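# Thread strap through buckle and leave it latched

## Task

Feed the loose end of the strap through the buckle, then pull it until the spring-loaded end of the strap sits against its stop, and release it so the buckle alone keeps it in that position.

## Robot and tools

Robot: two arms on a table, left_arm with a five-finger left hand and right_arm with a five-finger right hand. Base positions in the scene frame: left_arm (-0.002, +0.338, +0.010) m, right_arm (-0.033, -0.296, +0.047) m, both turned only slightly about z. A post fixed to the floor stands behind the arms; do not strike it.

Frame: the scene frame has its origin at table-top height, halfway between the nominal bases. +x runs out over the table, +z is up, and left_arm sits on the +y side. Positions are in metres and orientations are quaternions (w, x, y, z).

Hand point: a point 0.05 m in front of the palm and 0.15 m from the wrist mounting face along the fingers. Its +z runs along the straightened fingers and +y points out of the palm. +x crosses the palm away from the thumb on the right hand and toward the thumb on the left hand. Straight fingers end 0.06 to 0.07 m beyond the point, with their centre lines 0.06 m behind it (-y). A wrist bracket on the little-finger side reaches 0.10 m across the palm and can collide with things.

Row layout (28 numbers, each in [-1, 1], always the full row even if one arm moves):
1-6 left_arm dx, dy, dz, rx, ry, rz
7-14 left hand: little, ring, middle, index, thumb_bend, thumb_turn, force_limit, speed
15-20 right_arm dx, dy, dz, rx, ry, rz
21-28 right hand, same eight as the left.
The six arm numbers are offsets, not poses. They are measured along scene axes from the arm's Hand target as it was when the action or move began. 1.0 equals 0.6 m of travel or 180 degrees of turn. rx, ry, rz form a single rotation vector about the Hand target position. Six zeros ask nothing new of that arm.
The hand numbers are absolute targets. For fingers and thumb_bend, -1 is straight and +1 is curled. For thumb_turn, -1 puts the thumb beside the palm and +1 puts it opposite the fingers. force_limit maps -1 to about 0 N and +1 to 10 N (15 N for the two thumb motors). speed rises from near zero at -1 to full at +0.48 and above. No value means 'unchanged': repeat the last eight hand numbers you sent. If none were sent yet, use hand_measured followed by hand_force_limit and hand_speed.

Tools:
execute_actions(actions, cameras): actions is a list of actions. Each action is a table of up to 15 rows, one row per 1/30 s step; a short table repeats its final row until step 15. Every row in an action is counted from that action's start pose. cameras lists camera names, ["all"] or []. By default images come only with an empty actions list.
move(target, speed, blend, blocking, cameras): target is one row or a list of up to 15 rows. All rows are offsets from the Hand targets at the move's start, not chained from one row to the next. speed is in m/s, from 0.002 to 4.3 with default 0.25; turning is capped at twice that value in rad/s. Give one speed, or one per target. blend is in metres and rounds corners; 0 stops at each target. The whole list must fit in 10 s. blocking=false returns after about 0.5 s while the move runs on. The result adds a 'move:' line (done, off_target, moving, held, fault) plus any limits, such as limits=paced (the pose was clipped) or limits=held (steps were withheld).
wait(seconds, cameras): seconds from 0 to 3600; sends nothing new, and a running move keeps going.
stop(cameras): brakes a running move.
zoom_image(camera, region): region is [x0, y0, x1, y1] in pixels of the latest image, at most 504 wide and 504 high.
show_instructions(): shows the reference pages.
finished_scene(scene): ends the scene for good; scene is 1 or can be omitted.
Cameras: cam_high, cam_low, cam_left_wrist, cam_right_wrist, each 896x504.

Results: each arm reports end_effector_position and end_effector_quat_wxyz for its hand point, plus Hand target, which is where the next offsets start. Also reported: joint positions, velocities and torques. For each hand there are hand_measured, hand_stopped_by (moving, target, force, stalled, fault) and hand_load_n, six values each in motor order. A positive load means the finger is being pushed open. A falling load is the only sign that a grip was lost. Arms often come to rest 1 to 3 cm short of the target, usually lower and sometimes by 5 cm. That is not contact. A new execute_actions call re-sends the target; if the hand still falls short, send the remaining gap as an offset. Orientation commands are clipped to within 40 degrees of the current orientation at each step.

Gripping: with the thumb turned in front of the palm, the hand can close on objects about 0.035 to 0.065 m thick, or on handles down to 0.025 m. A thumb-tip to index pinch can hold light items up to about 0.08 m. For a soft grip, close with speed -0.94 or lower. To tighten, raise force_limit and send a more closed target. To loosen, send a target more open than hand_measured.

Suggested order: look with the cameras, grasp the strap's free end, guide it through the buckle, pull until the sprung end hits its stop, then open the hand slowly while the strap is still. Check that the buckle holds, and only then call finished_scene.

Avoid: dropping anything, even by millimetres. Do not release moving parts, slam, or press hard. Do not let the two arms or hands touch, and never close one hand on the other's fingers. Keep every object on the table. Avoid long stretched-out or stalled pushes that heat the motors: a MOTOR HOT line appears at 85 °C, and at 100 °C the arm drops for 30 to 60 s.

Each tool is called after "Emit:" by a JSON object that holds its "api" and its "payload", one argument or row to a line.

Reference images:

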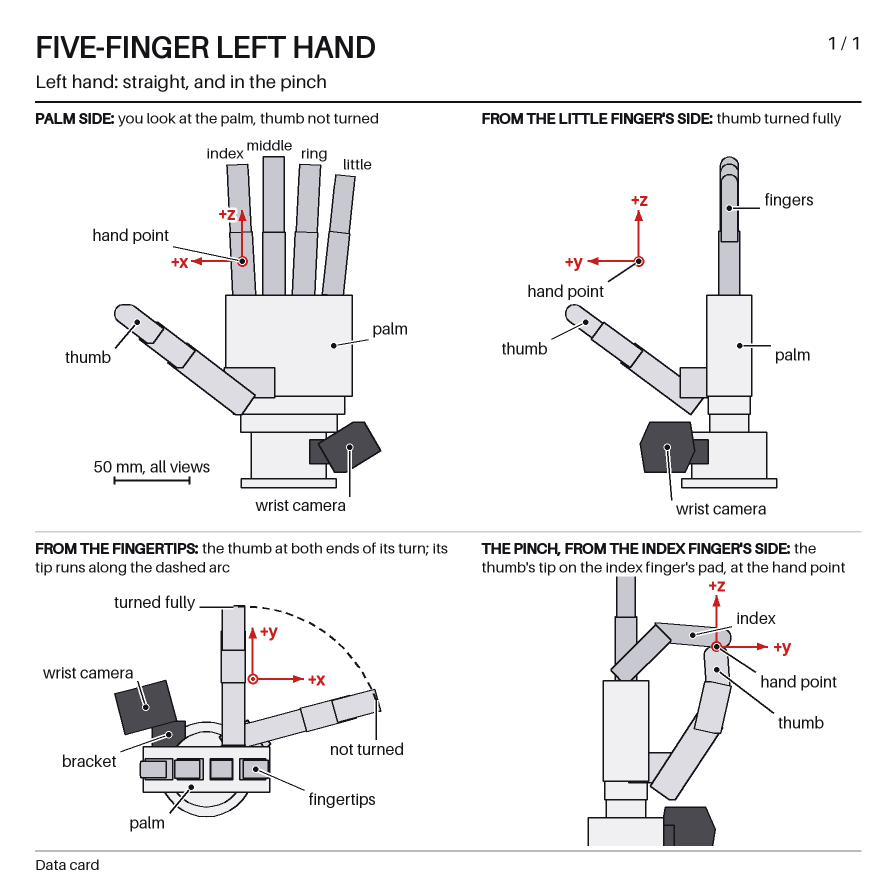

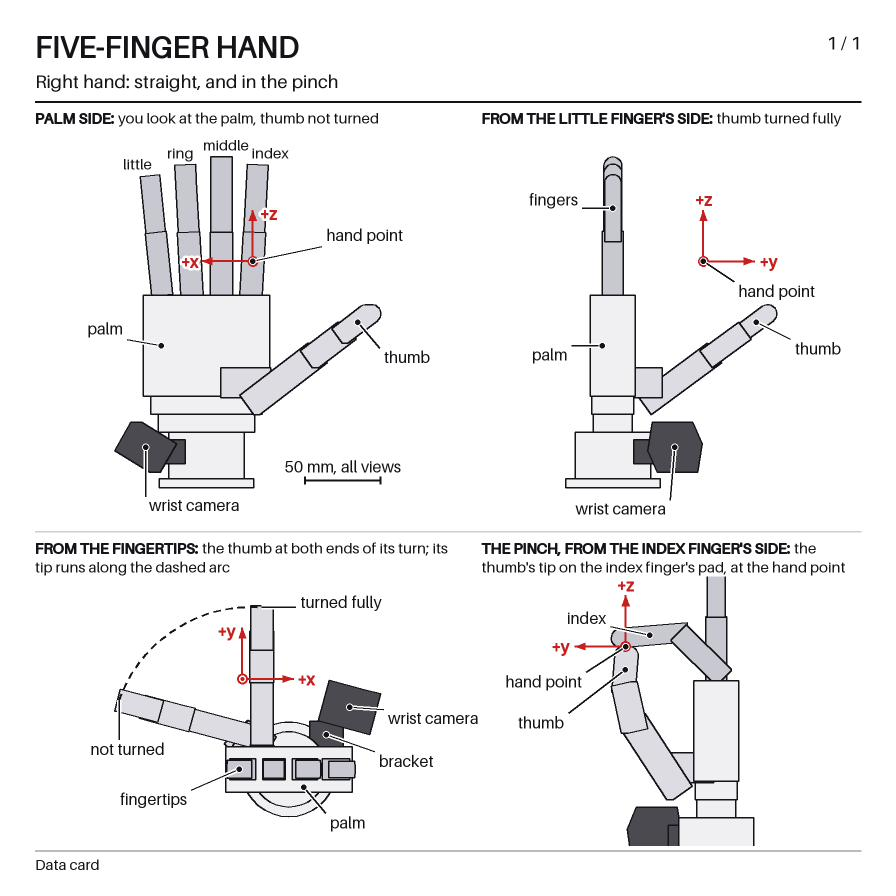

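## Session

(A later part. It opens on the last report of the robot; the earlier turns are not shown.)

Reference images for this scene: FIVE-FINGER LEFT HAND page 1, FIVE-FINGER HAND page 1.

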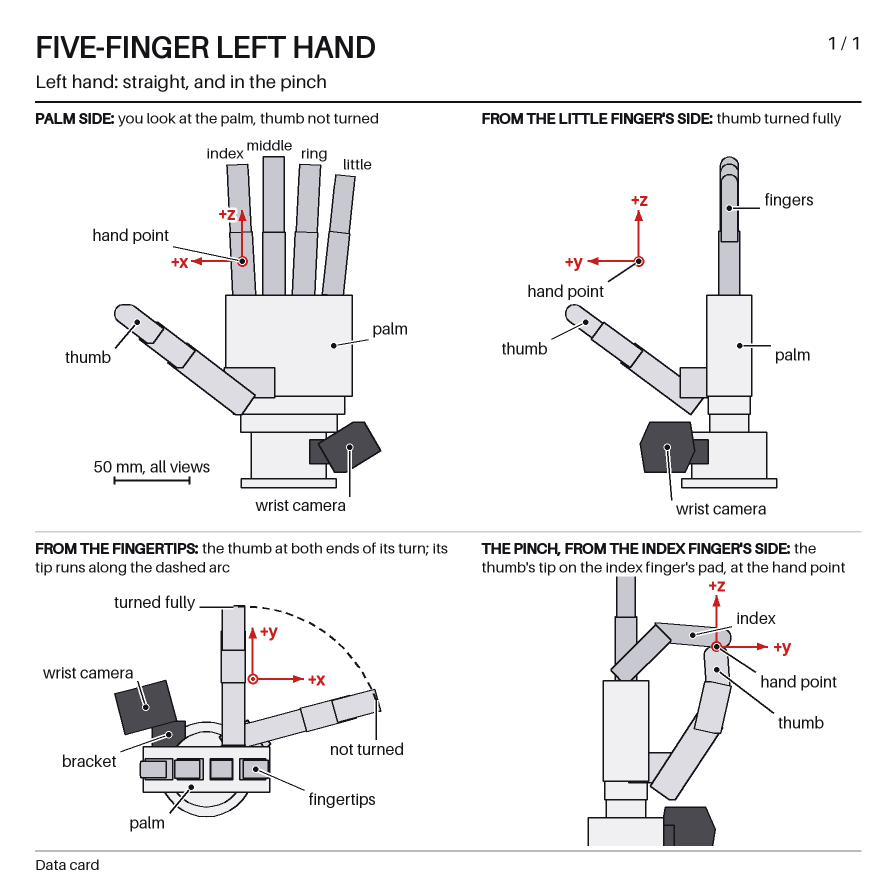

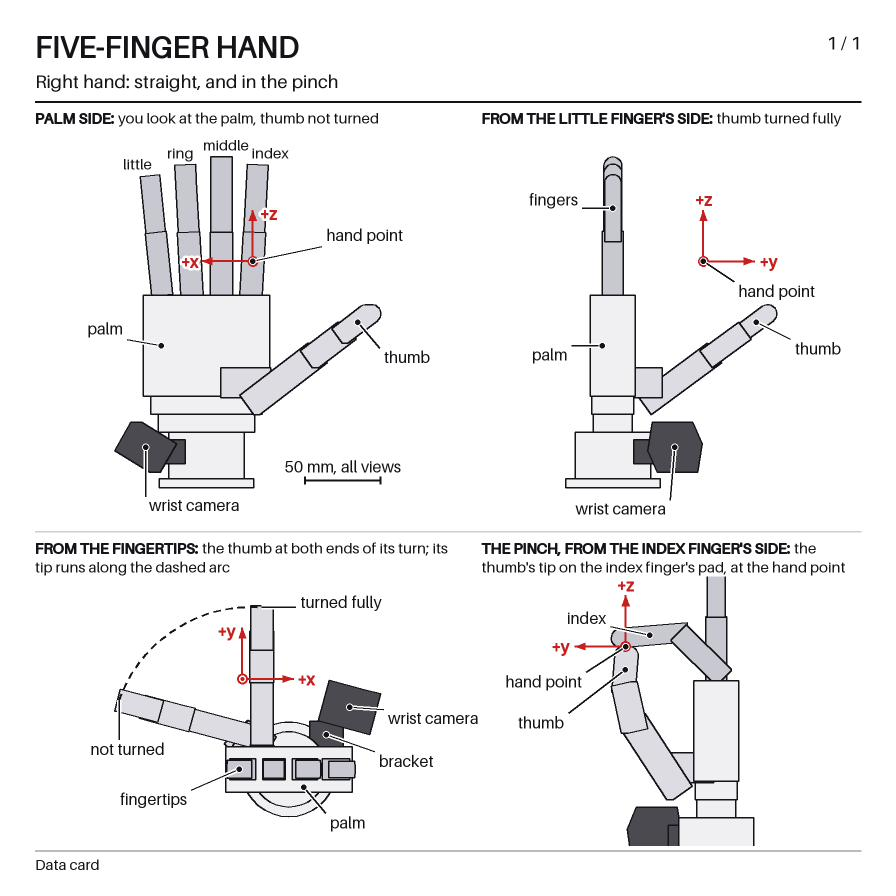

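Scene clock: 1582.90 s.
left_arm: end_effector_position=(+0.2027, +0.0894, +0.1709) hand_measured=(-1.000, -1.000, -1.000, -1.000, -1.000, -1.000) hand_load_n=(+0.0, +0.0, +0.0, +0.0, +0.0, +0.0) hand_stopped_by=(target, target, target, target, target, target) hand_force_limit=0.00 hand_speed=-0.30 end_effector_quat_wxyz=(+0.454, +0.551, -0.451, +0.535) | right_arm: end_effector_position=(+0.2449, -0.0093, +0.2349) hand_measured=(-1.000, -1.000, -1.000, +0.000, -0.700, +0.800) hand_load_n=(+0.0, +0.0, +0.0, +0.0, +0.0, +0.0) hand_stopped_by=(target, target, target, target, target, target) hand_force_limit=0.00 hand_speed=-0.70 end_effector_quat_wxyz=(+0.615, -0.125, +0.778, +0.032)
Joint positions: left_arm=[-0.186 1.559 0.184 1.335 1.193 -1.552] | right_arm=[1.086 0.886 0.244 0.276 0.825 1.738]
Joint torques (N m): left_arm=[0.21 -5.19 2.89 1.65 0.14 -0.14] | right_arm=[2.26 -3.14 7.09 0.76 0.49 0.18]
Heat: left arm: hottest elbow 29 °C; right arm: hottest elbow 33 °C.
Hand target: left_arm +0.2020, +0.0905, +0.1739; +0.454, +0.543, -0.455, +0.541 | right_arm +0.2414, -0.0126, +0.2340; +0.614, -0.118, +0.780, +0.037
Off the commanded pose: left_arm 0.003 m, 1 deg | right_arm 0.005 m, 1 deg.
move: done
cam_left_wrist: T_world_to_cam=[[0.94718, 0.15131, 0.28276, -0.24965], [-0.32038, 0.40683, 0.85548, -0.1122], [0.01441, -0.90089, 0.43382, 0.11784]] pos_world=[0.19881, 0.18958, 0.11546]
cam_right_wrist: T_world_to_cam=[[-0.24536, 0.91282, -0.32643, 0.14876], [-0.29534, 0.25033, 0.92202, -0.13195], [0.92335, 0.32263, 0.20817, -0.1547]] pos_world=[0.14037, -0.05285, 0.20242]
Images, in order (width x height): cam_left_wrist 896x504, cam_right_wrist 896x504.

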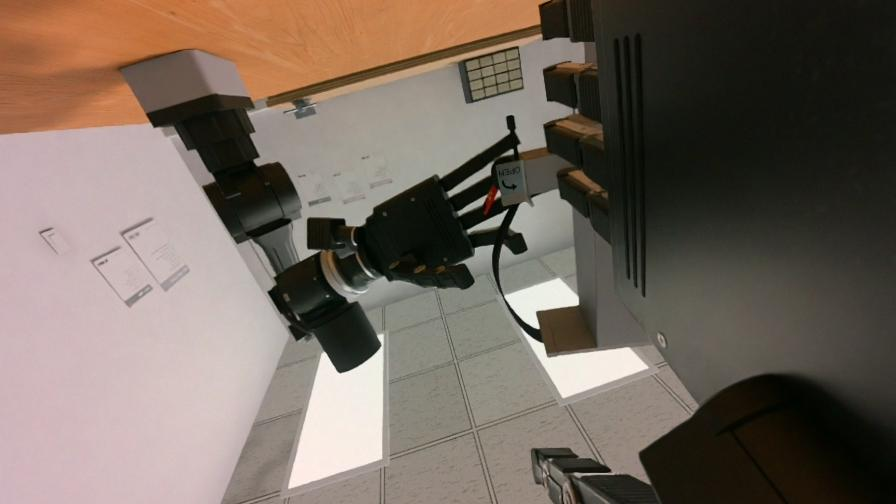

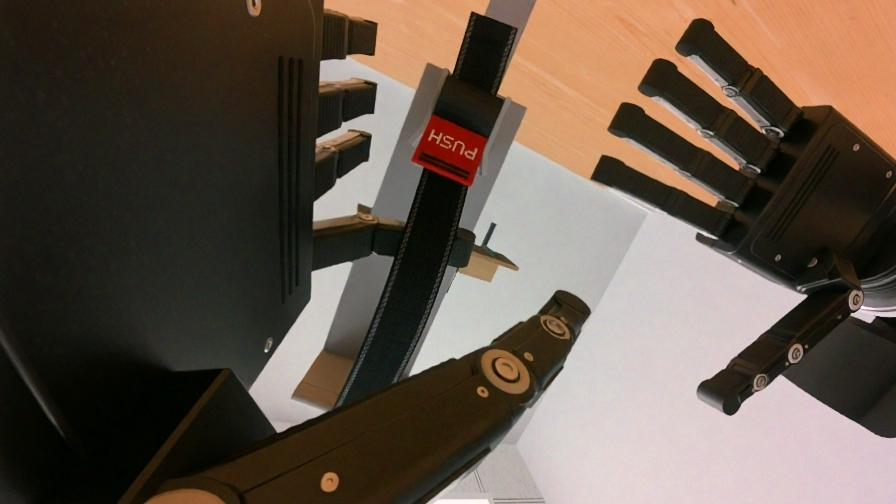

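Emit:
{"api": "move", "payload": {
  "target": [
    [0,0,0,0,0,0, -1,-1,-1,-1,-1,-1,0,-0.3, 0.0217,-0.1167,0,0,0,0, -1,-1,-1,0.0,-0.7,0.8,0,-0.7],
    [0,0,0,0,0,0, -1,-1,-1,-1,-1,-1,0,-0.3, 0.0727,-0.1457,0,-0.0155,0.067,0, -1,-1,-1,0.0,-0.7,0.8,0,-0.7],
    [0,0,0,0,0,0, -1,-1,-1,-1,-1,-1,0,-0.3, 0.0727,-0.12,-0.09,-0.0155,0.067,0, -1,-1,-1,0.0,-0.4,0.8,0,-0.7]
  ],
  "speed": 0.08,
  "cameras": ["cam_right_wrist","cam_left_wrist"]
}}

Scene clock: 1597.47 s.
left_arm: end_effector_position=(+0.2027, +0.0894, +0.1709) hand_measured=(-1.000, -1.000, -1.000, -1.000, -1.000, -1.000) hand_load_n=(+0.0, +0.0, +0.0, +0.0, +0.0, +0.0) hand_stopped_by=(target, target, target, target, target, target) hand_force_limit=0.00 hand_speed=-0.30 end_effector_quat_wxyz=(+0.454, +0.551, -0.451, +0.535) | right_arm: end_effector_position=(+0.2856, -0.0853, +0.1793) hand_measured=(-1.000, -1.000, -1.000, +0.000, -0.400, +0.800) hand_load_n=(+0.0, +0.0, +0.0, +0.0, +0.0, -0.5) hand_stopped_by=(target, target, target, target, target, target) hand_force_limit=0.00 hand_speed=-0.70 end_effector_quat_wxyz=(+0.519, -0.138, +0.843, +0.024)
Joint positions: left_arm=[-0.186 1.559 0.184 1.335 1.193 -1.552] | right_arm=[0.647 0.797 0.21 0.069 0.374 1.66]
Joint torques (N m): left_arm=[0.15 -5.13 2.91 1.63 0.12 -0.14] | right_arm=[2.26 -1.03 7.36 2.52 0.37 0.15]
Heat: left arm: hottest elbow 28 °C; right arm: hottest elbow 33 °C.
Hand target: left_arm +0.2020, +0.0905, +0.1739; +0.454, +0.543, -0.455, +0.541 | right_arm +0.2850, -0.0846, +0.1800; +0.525, -0.128, +0.841, +0.030
Off the commanded pose: left_arm 0.003 m, 1 deg | right_arm 0.001 m, 2 deg.
move: done
cam_left_wrist: T_world_to_cam=[[0.94718, 0.15131, 0.28276, -0.24965], [-0.32038, 0.40683, 0.85548, -0.1122], [0.01441, -0.90089, 0.43382, 0.11784]] pos_world=[0.19881, 0.18958, 0.11546]
cam_right_wrist: T_world_to_cam=[[-0.31763, 0.8946, -0.31432, 0.22689], [-0.08232, 0.30422, 0.94904, -0.1107], [0.94464, 0.32732, -0.02299, -0.12032]] pos_world=[0.17661, -0.12991, 0.17361]
Images, in order (width x height): cam_left_wrist 896x504, cam_right_wrist 896x504.

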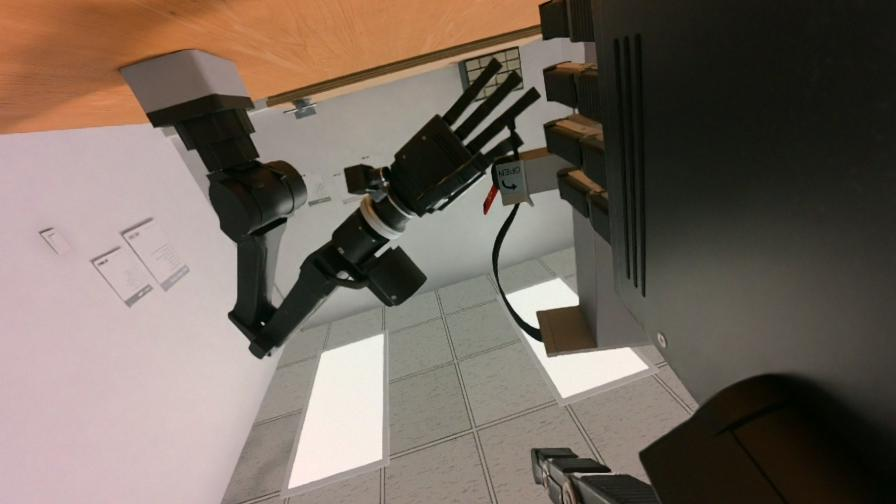

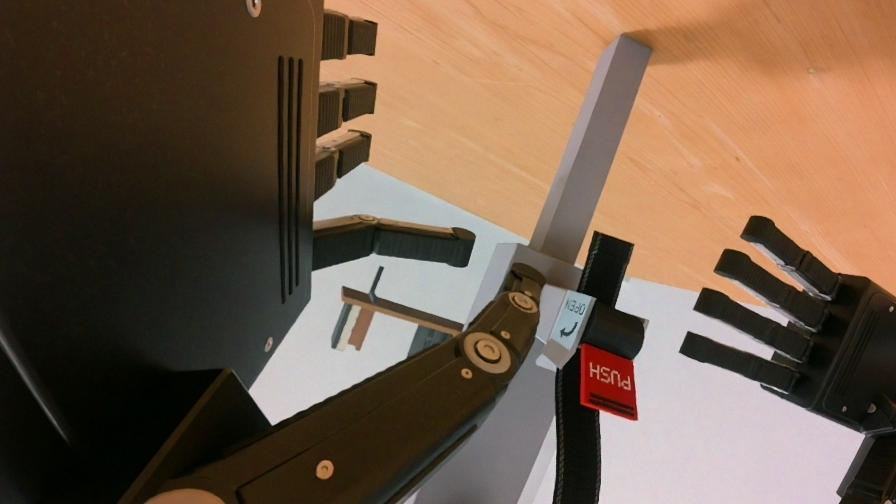

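Emit:
{"api": "move", "payload": {
  "target": [
    [0,0,0,0,0,0, -1,-1,-1,-1,-1,-1,0,-0.3, 0,0,-0.045,0,0,0, -1,-1,-1,0.0,-0.4,0.8,0,-0.7],
    [0,0,0,0,0,0, -1,-1,-1,-1,-1,-1,0,-0.3, -0.008,0.07,-0.04,0,0,0, -1,-1,-1,0.0,-0.4,0.8,0,-0.7]
  ],
  "speed": 0.06,
  "cameras": ["cam_right_wrist","cam_left_wrist"]
}}

Emit:
{"api": "zoom_image", "payload": {
  "camera": "cam_left_wrist",
  "region": [430, 60, 590, 220]
}}

Scene clock: 1607.20 s.
left_arm: end_effector_position=(+0.2027, +0.0894, +0.1709) hand_measured=(-1.000, -1.000, -1.000, -1.000, -1.000, -1.000) hand_load_n=(+0.0, +0.0, +0.0, +0.0, +0.0, +0.0) hand_stopped_by=(target, target, target, target, target, target) hand_force_limit=0.00 hand_speed=-0.30 end_effector_quat_wxyz=(+0.454, +0.551, -0.451, +0.535) | right_arm: end_effector_position=(+0.2640, -0.0602, +0.1270) hand_measured=(-1.000, -1.000, -1.000, +0.000, -0.400, +0.800) hand_load_n=(+0.0, +0.0, +0.0, +0.0, +0.0, +0.0) hand_stopped_by=(target, target, target, target, target, target) hand_force_limit=0.00 hand_speed=-0.70 end_effector_quat_wxyz=(+0.502, -0.149, +0.852, +0.010)
Joint positions: left_arm=[-0.186 1.559 0.184 1.335 1.193 -1.552] | right_arm=[0.822 1.018 0.163 0.246 0.524 1.753]
Joint torques (N m): left_arm=[0.15 -5.19 2.89 1.66 0.13 -0.14] | right_arm=[2.32 -1.96 10.41 1.94 0.5 0.19]
Heat: left arm: hottest elbow 28 °C; right arm: hottest elbow 33 °C.
Hand target: left_arm +0.2020, +0.0905, +0.1739; +0.454, +0.543, -0.455, +0.541 | right_arm +0.2802, -0.0426, +0.1560; +0.525, -0.128, +0.841, +0.030
Off the commanded pose: left_arm 0.003 m, 1 deg | right_arm 0.038 m, 4 deg.
move: off_target (right_arm)
cam_left_wrist: T_world_to_cam=[[0.94718, 0.15131, 0.28276, -0.24965], [-0.32038, 0.40683, 0.85548, -0.1122], [0.01441, -0.90089, 0.43382, 0.11784]] pos_world=[0.19881, 0.18958, 0.11546]
cam_right_wrist: T_world_to_cam=[[-0.33076, 0.88052, -0.33953, 0.18696], [-0.0525, 0.34206, 0.93821, -0.07463], [0.94225, 0.32815, -0.06691, -0.10312]] pos_world=[0.15509, -0.10525, 0.12659]
Images, in order (width x height): cam_left_wrist 896x504, cam_right_wrist 896x504.

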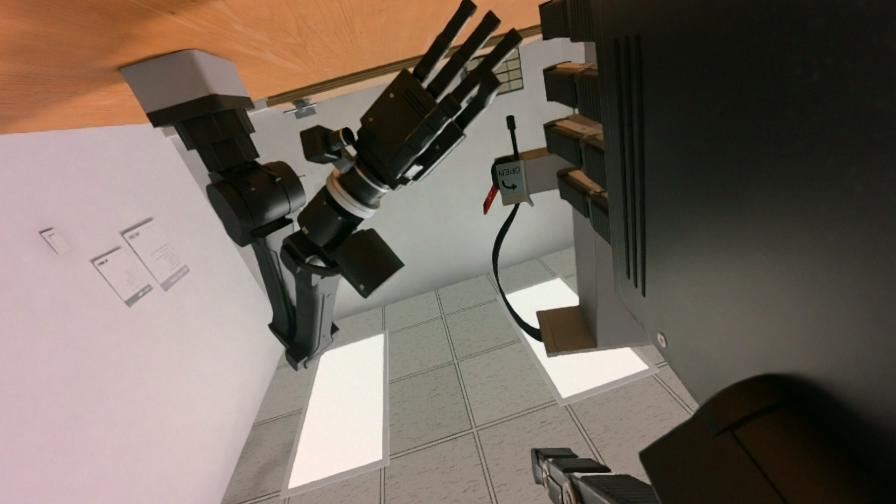

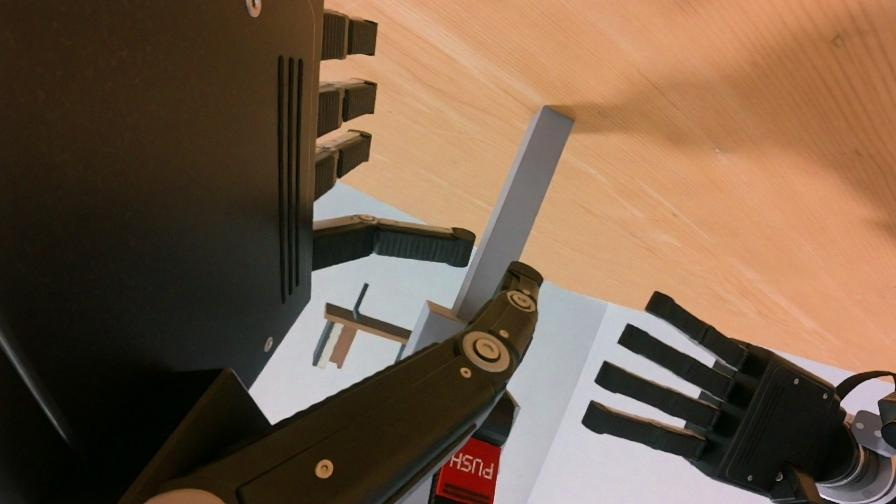

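Scaled by 3.150.

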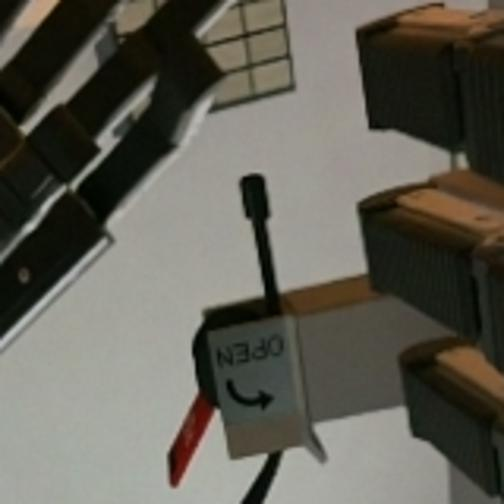

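Emit:
{"api": "move", "payload": {
  "target": [
    [0,0,0,0,0,0, -1,-1,-1,-1,-1,-1,0,-0.3, 0.015,0.0,0.04,0,0,0, -1,-1,-1,0.0,-0.4,0.8,0,-0.7]
  ],
  "speed": 0.06,
  "cameras": ["cam_right_wrist","cam_left_wrist"]
}}

Emit:
{"api": "zoom_image", "payload": {
  "camera": "cam_left_wrist",
  "region": [430, 60, 590, 220]
}}

Scene clock: 1613.90 s.
left_arm: end_effector_position=(+0.2027, +0.0894, +0.1709) hand_measured=(-1.000, -1.000, -1.000, -1.000, -1.000, -1.000) hand_load_n=(+0.0, +0.0, +0.0, +0.0, +0.0, +0.0) hand_stopped_by=(target, target, target, target, target, target) hand_force_limit=0.00 hand_speed=-0.30 end_effector_quat_wxyz=(+0.454, +0.551, -0.451, +0.535) | right_arm: end_effector_position=(+0.2712, -0.0501, +0.1516) hand_measured=(-1.000, -1.000, -1.000, +0.000, -0.400, +0.800) hand_load_n=(+0.0, +0.0, +0.0, +0.0, +0.0, -0.5) hand_stopped_by=(target, target, target, target, target, target) hand_force_limit=0.00 hand_speed=-0.70 end_effector_quat_wxyz=(+0.508, -0.147, +0.848, +0.020)
Joint positions: left_arm=[-0.186 1.559 0.184 1.335 1.193 -1.552] | right_arm=[0.821 0.962 0.212 0.164 0.512 1.753]
Joint torques (N m): left_arm=[0.21 -5.13 2.92 1.63 0.12 -0.15] | right_arm=[-0.03 -3.19 11.1 0.76 -0.05 0.01]
Heat: left arm: hottest elbow 28 °C; right arm: hottest elbow 33 °C.
Hand target: left_arm +0.2020, +0.0905, +0.1739; +0.454, +0.543, -0.455, +0.541 | right_arm +0.2892, -0.0426, +0.1800; +0.525, -0.128, +0.841, +0.030
Off the commanded pose: left_arm 0.003 m, 1 deg | right_arm 0.035 m, 3 deg.
move: off_target (right_arm)
cam_left_wrist: T_world_to_cam=[[0.94718, 0.15131, 0.28276, -0.24965], [-0.32038, 0.40683, 0.85548, -0.1122], [0.01441, -0.90089, 0.43382, 0.11784]] pos_world=[0.19881, 0.18958, 0.11546]
cam_right_wrist: T_world_to_cam=[[-0.33473, 0.88475, -0.32432, 0.18782], [-0.06561, 0.32145, 0.94465, -0.09935], [0.94003, 0.33748, -0.04955, -0.11313]] pos_world=[0.1627, -0.09606, 0.14916]
Images, in order (width x height): cam_left_wrist 896x504, cam_right_wrist 896x504.

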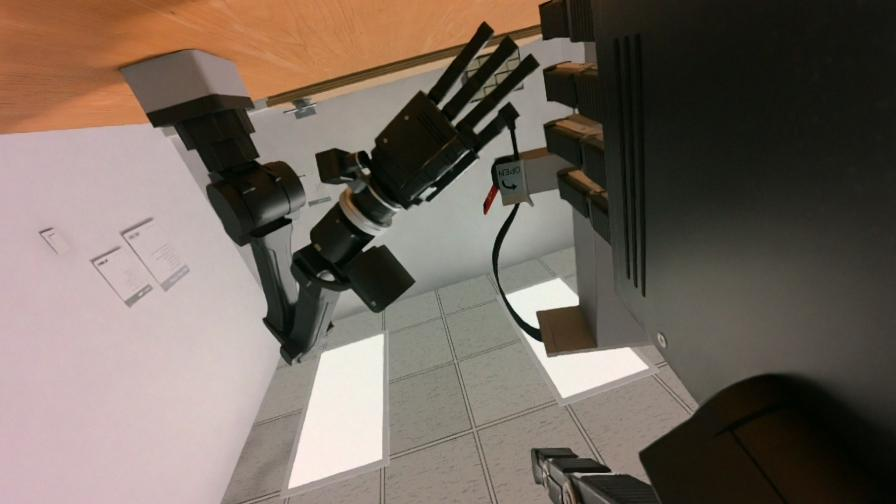

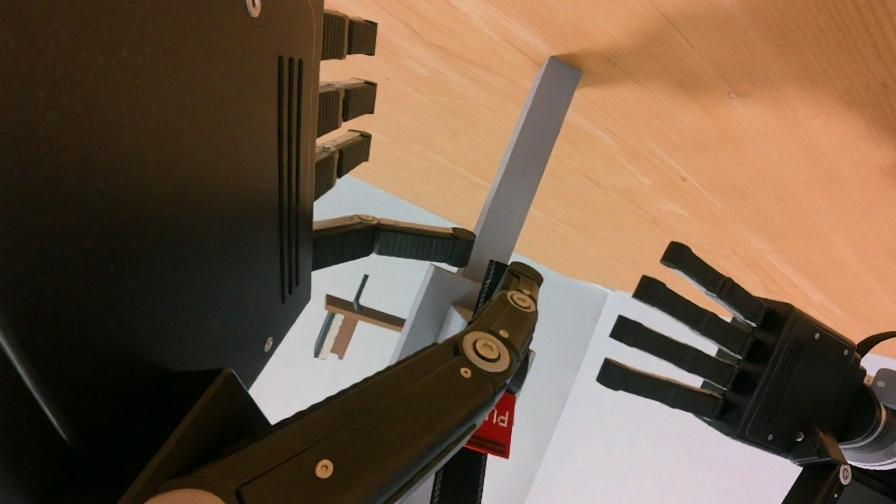

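Scaled by 3.150.

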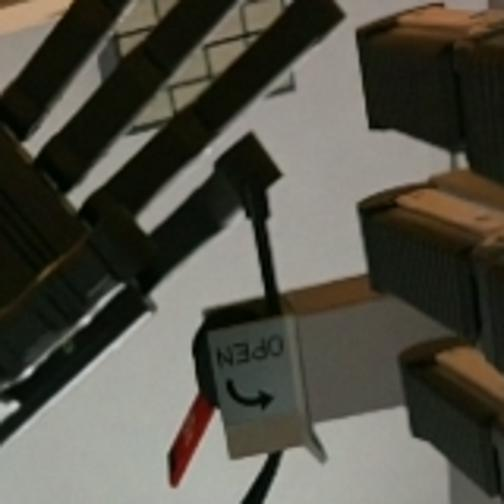

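Emit:
{"api": "move", "payload": {
  "target": [
    [0,0,0,0,0,0, -1,-1,-1,-1,-1,-1,0,-0.3, 0.018,0.0,0.03,0,0,0, -1,-1,-1,0.0,-0.4,0.8,0,-0.7],
    [0,0,0,0,0,0, -1,-1,-1,-1,-1,-1,0,-0.3, 0.018,0.045,0.04,0,0,0, -1,-1,-1,0.0,-0.4,0.8,0,-0.7]
  ],
  "speed": 0.05,
  "cameras": ["cam_right_wrist","cam_left_wrist"]
}}

Emit:
{"api": "zoom_image", "payload": {
  "camera": "cam_left_wrist",
  "region": [430, 60, 590, 220]
}}

Scene clock: 1629.67 s.
left_arm: end_effector_position=(+0.2027, +0.0894, +0.1709) hand_measured=(-1.000, -1.000, -1.000, -1.000, -1.000, -1.000) hand_load_n=(+0.0, +0.0, +0.0, +0.0, +0.0, +0.0) hand_stopped_by=(target, target, target, target, target, target) hand_force_limit=0.00 hand_speed=-0.30 end_effector_quat_wxyz=(+0.454, +0.551, -0.451, +0.535) | right_arm: end_effector_position=(+0.2837, -0.0397, +0.1650) hand_measured=(-1.000, -1.000, -1.000, +0.000, -0.400, +0.800) hand_load_n=(+0.5, +0.0, +0.0, +0.0, -0.5, -2.0) hand_stopped_by=(target, target, target, target, target, target) hand_force_limit=0.00 hand_speed=-0.70 end_effector_quat_wxyz=(+0.501, -0.149, +0.852, +0.004)
Joint positions: left_arm=[-0.186 1.559 0.184 1.335 1.193 -1.552] | right_arm=[0.83 0.976 0.289 0.069 0.54 1.757]
Joint torques (N m): left_arm=[0.15 -5.13 2.91 1.63 0.13 -0.14] | right_arm=[2.37 -2.61 12.78 1.16 0.47 0.25]
Heat: left arm: hottest elbow 28 °C; right arm: hottest elbow 34 °C.
Hand target: left_arm +0.2020, +0.0905, +0.1739; +0.454, +0.543, -0.455, +0.541 | right_arm +0.3000, -0.0156, +0.2040; +0.525, -0.128, +0.841, +0.030
Off the commanded pose: left_arm 0.003 m, 1 deg | right_arm 0.049 m, 5 deg.
move: off_target (right_arm)
cam_left_wrist: T_world_to_cam=[[0.94718, 0.15131, 0.28276, -0.24965], [-0.32038, 0.40683, 0.85548, -0.1122], [0.01441, -0.90089, 0.43382, 0.11784]] pos_world=[0.19881, 0.18958, 0.11546]
cam_right_wrist: T_world_to_cam=[[-0.32532, 0.87913, -0.34828, 0.18815], [-0.04981, 0.35187, 0.93472, -0.11606], [0.94429, 0.32143, -0.07068, -0.12608]] pos_world=[0.17448, -0.08405, 0.1651]
Images, in order (width x height): cam_left_wrist 896x504, cam_right_wrist 896x504.

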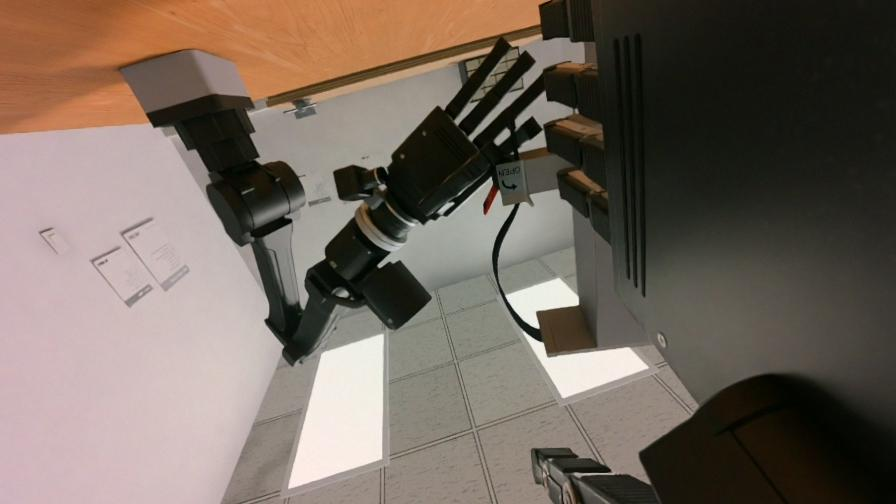

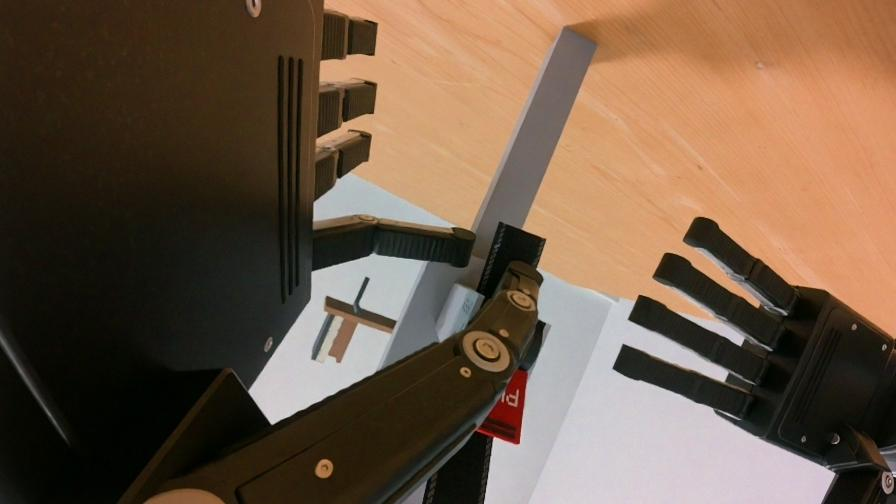

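Scaled by 3.150.

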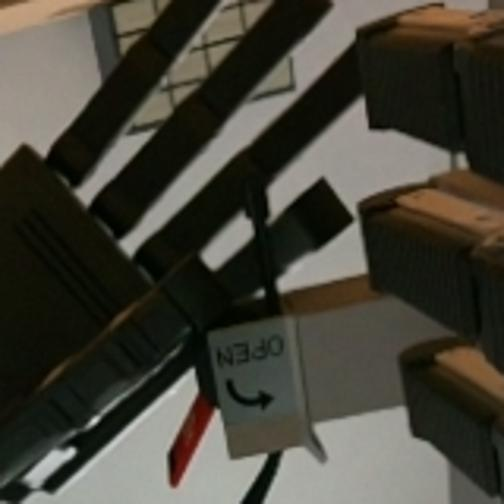

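Emit:
{"api": "move", "payload": {
  "target": [
    [0,0,0,0,0,0, -1,-1,-1,-1,-1,-1,0,-0.3, -0.002,0.0,-0.02,0,0,0, -1,-1,-1,0.0,-0.4,0.88,0,-0.7],
    [0,0,0,0,0,0, -1,-1,-1,-1,-1,-1,0,-0.3, -0.01,0.028,-0.01,0,0,0, -1,-1,-1,0.0,-0.4,0.88,0,-0.7]
  ],
  "speed": 0.05,
  "cameras": ["cam_right_wrist","cam_left_wrist"]
}}

Emit:
{"api": "zoom_image", "payload": {
  "camera": "cam_left_wrist",
  "region": [430, 60, 590, 220]
}}

Emit:
{"api": "zoom_image", "payload": {
  "camera": "cam_right_wrist",
  "region": [390, 180, 610, 440]
}}

Scene clock: 1639.13 s.
left_arm: end_effector_position=(+0.2027, +0.0894, +0.1709) hand_measured=(-1.000, -1.000, -1.000, -1.000, -1.000, -1.000) hand_load_n=(+0.0, +0.0, +0.0, +0.0, +0.0, +0.0) hand_stopped_by=(target, target, target, target, target, target) hand_force_limit=0.00 hand_speed=-0.30 end_effector_quat_wxyz=(+0.454, +0.551, -0.451, +0.535) | right_arm: end_effector_position=(+0.2793, -0.0184, +0.1656) hand_measured=(-1.000, -1.000, -1.000, +0.000, -0.400, +0.880) hand_load_n=(+0.0, +0.0, +0.0, +0.5, +0.0, -1.0) hand_stopped_by=(target, target, target, target, target, target) hand_force_limit=0.00 hand_speed=-0.70 end_effector_quat_wxyz=(+0.507, -0.150, +0.849, +0.009)
Joint positions: left_arm=[-0.186 1.559 0.184 1.335 1.193 -1.552] | right_arm=[0.901 1.033 0.312 0.095 0.592 1.796]
Joint torques (N m): left_arm=[0.21 -5.19 2.92 1.66 0.13 -0.14] | right_arm=[2.26 -3.08 11.99 0.98 0.55 0.23]
Heat: left arm: hottest elbow 28 °C; right arm: hottest elbow 35 °C.
Hand target: left_arm +0.2020, +0.0905, +0.1739; +0.454, +0.543, -0.455, +0.541 | right_arm +0.2940, +0.0012, +0.1980; +0.525, -0.128, +0.841, +0.030
Off the commanded pose: left_arm 0.003 m, 1 deg | right_arm 0.041 m, 4 deg.
move: off_target (right_arm)
cam_left_wrist: T_world_to_cam=[[0.94718, 0.15131, 0.28276, -0.24965], [-0.32038, 0.40683, 0.85548, -0.1122], [0.01441, -0.90089, 0.43382, 0.11784]] pos_world=[0.19881, 0.18958, 0.11546]
cam_right_wrist: T_world_to_cam=[[-0.32889, 0.8792, -0.34473, 0.16864], [-0.06337, 0.34366, 0.93695, -0.12114], [0.94224, 0.33, -0.05731, -0.13023]] pos_world=[0.1705, -0.06366, 0.16417]
Images, in order (width x height): cam_left_wrist 896x504, cam_right_wrist 896x504.

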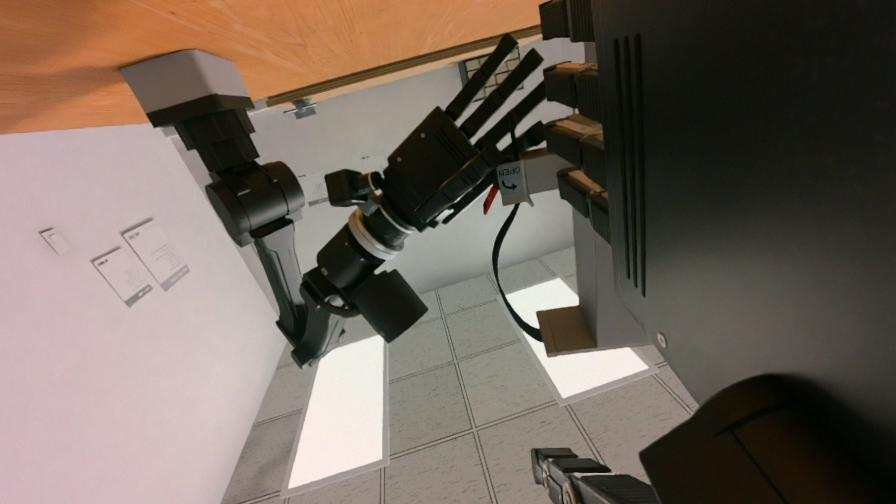

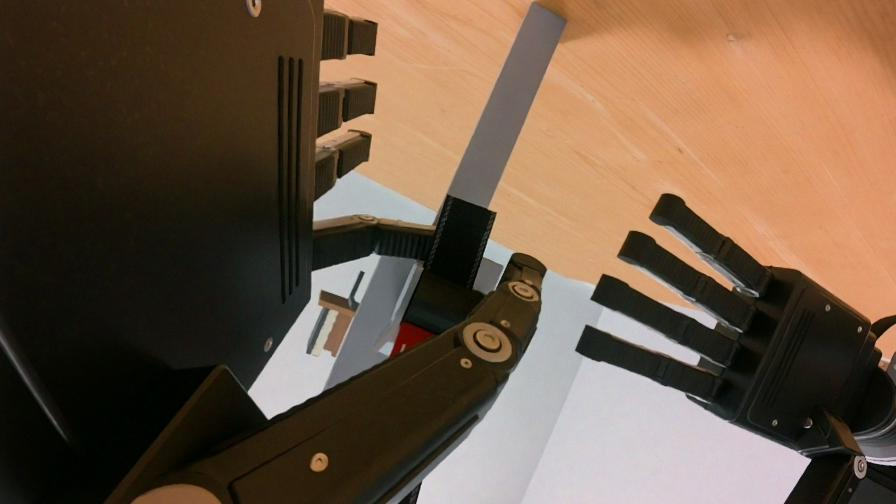

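Scaled by 3.150.

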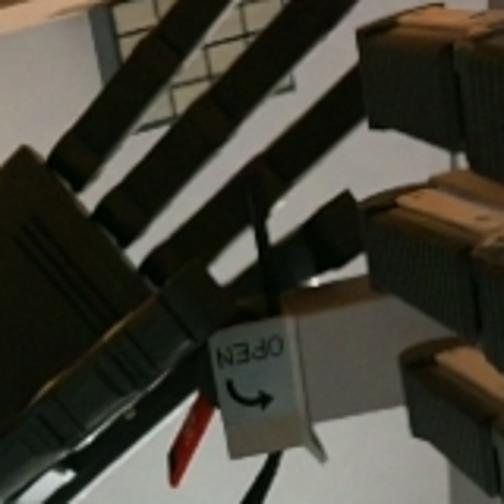

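Scaled by 1.938.

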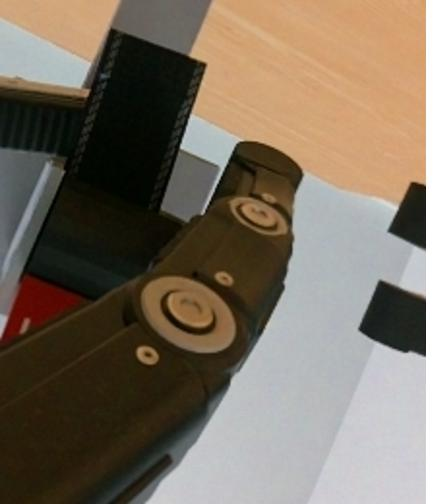

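Emit:
{"api": "execute_actions", "payload": {
  "actions": []
}}

Scene clock: 1652.67 s.
left_arm: end_effector_position=(+0.2027, +0.0894, +0.1709) hand_measured=(-1.000, -1.000, -1.000, -1.000, -1.000, -1.000) hand_load_n=(+0.0, +0.0, +0.0, -0.5, +0.0, +0.0) hand_stopped_by=(target, target, target, target, target, target) hand_force_limit=0.00 hand_speed=-0.30 end_effector_quat_wxyz=(+0.454, +0.551, -0.451, +0.535) | right_arm: end_effector_position=(+0.2794, -0.0184, +0.1657) hand_measured=(-1.000, -1.000, -1.000, +0.000, -0.400, +0.880) hand_load_n=(+0.0, +0.0, +0.0, +0.0, +0.0, -1.0) hand_stopped_by=(target, target, target, target, target, target) hand_force_limit=0.00 hand_speed=-0.70 end_effector_quat_wxyz=(+0.507, -0.150, +0.849, +0.009)
Joint positions: left_arm=[-0.186 1.559 0.184 1.335 1.193 -1.552] | right_arm=[0.901 1.033 0.312 0.095 0.592 1.798]
Joint velocities: within noise
Joint torques (N m): left_arm=[0.15 -5.19 2.89 1.65 0.13 -0.15] | right_arm=[2.26 -3.02 11.99 0.98 0.55 0.23]
Heat: left arm: hottest elbow 28 °C; right arm: hottest elbow 36 °C.
Hand target: left_arm +0.2020, +0.0905, +0.1739; +0.454, +0.543, -0.455, +0.541 | right_arm +0.2940, +0.0012, +0.1980; +0.525, -0.128, +0.841, +0.030
Off the commanded pose: left_arm 0.003 m, 1 deg | right_arm 0.041 m, 4 deg.
camera_calibration:
cam_left_wrist: T_world_to_cam=[[0.94718, 0.15131, 0.28276, -0.24965], [-0.32038, 0.40683, 0.85548, -0.1122], [0.01441, -0.90089, 0.43382, 0.11784]] pos_world=[0.19881, 0.18958, 0.11546]
cam_right_wrist: T_world_to_cam=[[-0.3283, 0.87992, -0.34345, 0.16832], [-0.06286, 0.34244, 0.93743, -0.12151], [0.94248, 0.32934, -0.05711, -0.13037]] pos_world=[0.1705, -0.06356, 0.16427]

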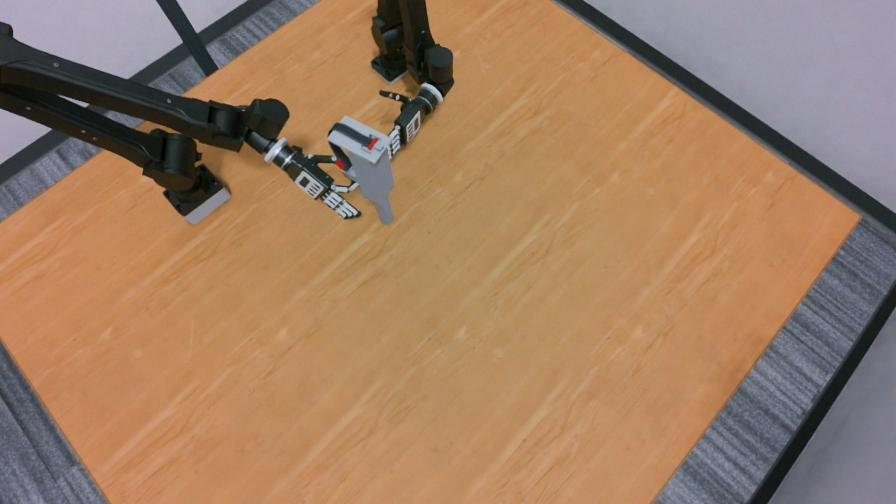

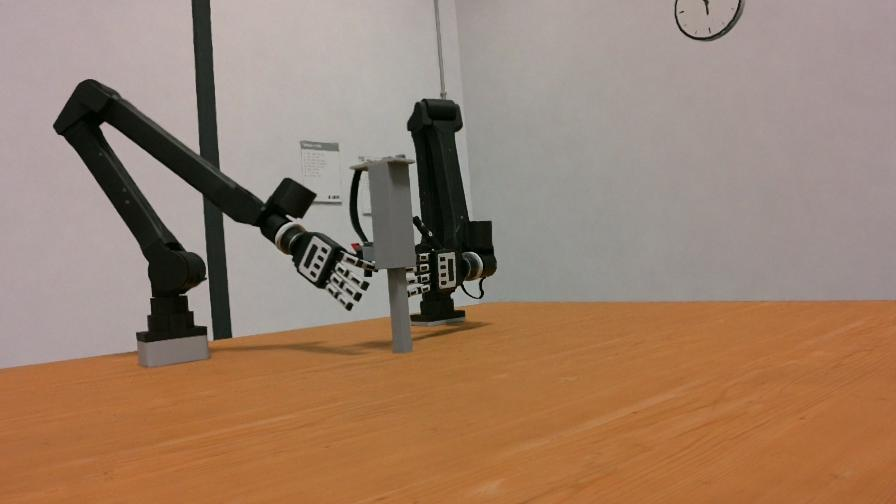

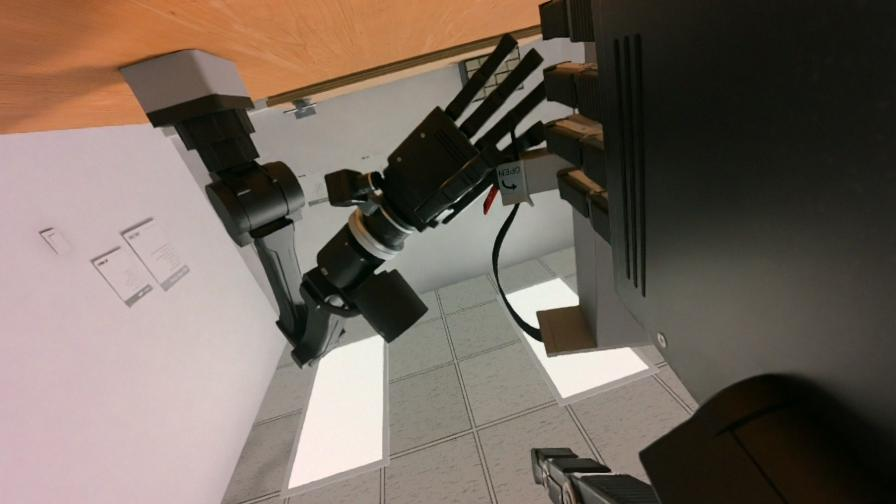

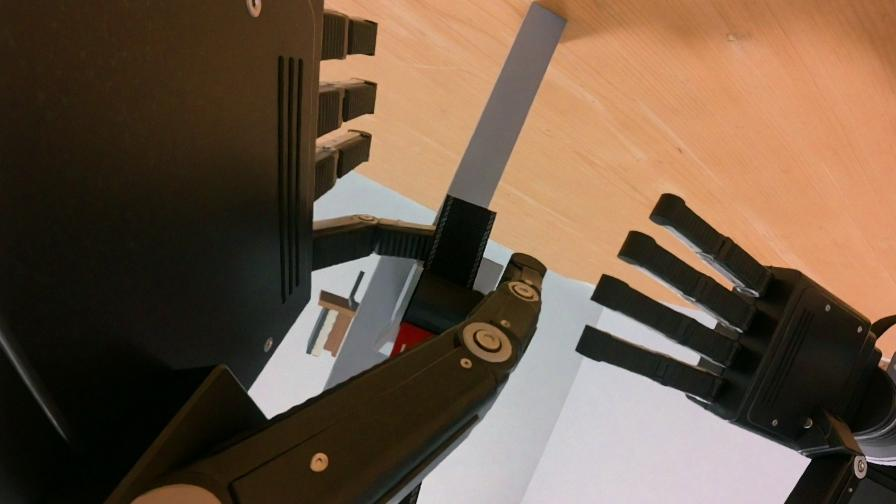

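Emit:
{"api": "zoom_image", "payload": {
  "camera": "cam_right_wrist",
  "region": [360, 160, 600, 360]
}}

Emit:
{"api": "zoom_image", "payload": {
  "camera": "cam_left_wrist",
  "region": [430, 60, 590, 220]
}}

Scaled by 2.100.

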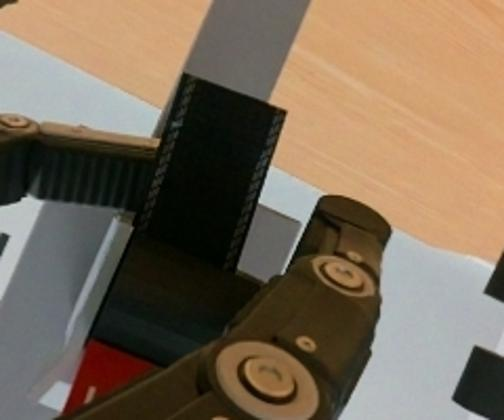

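Scaled by 3.150.

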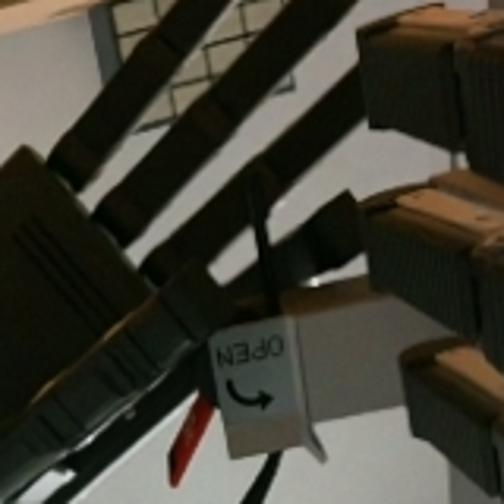

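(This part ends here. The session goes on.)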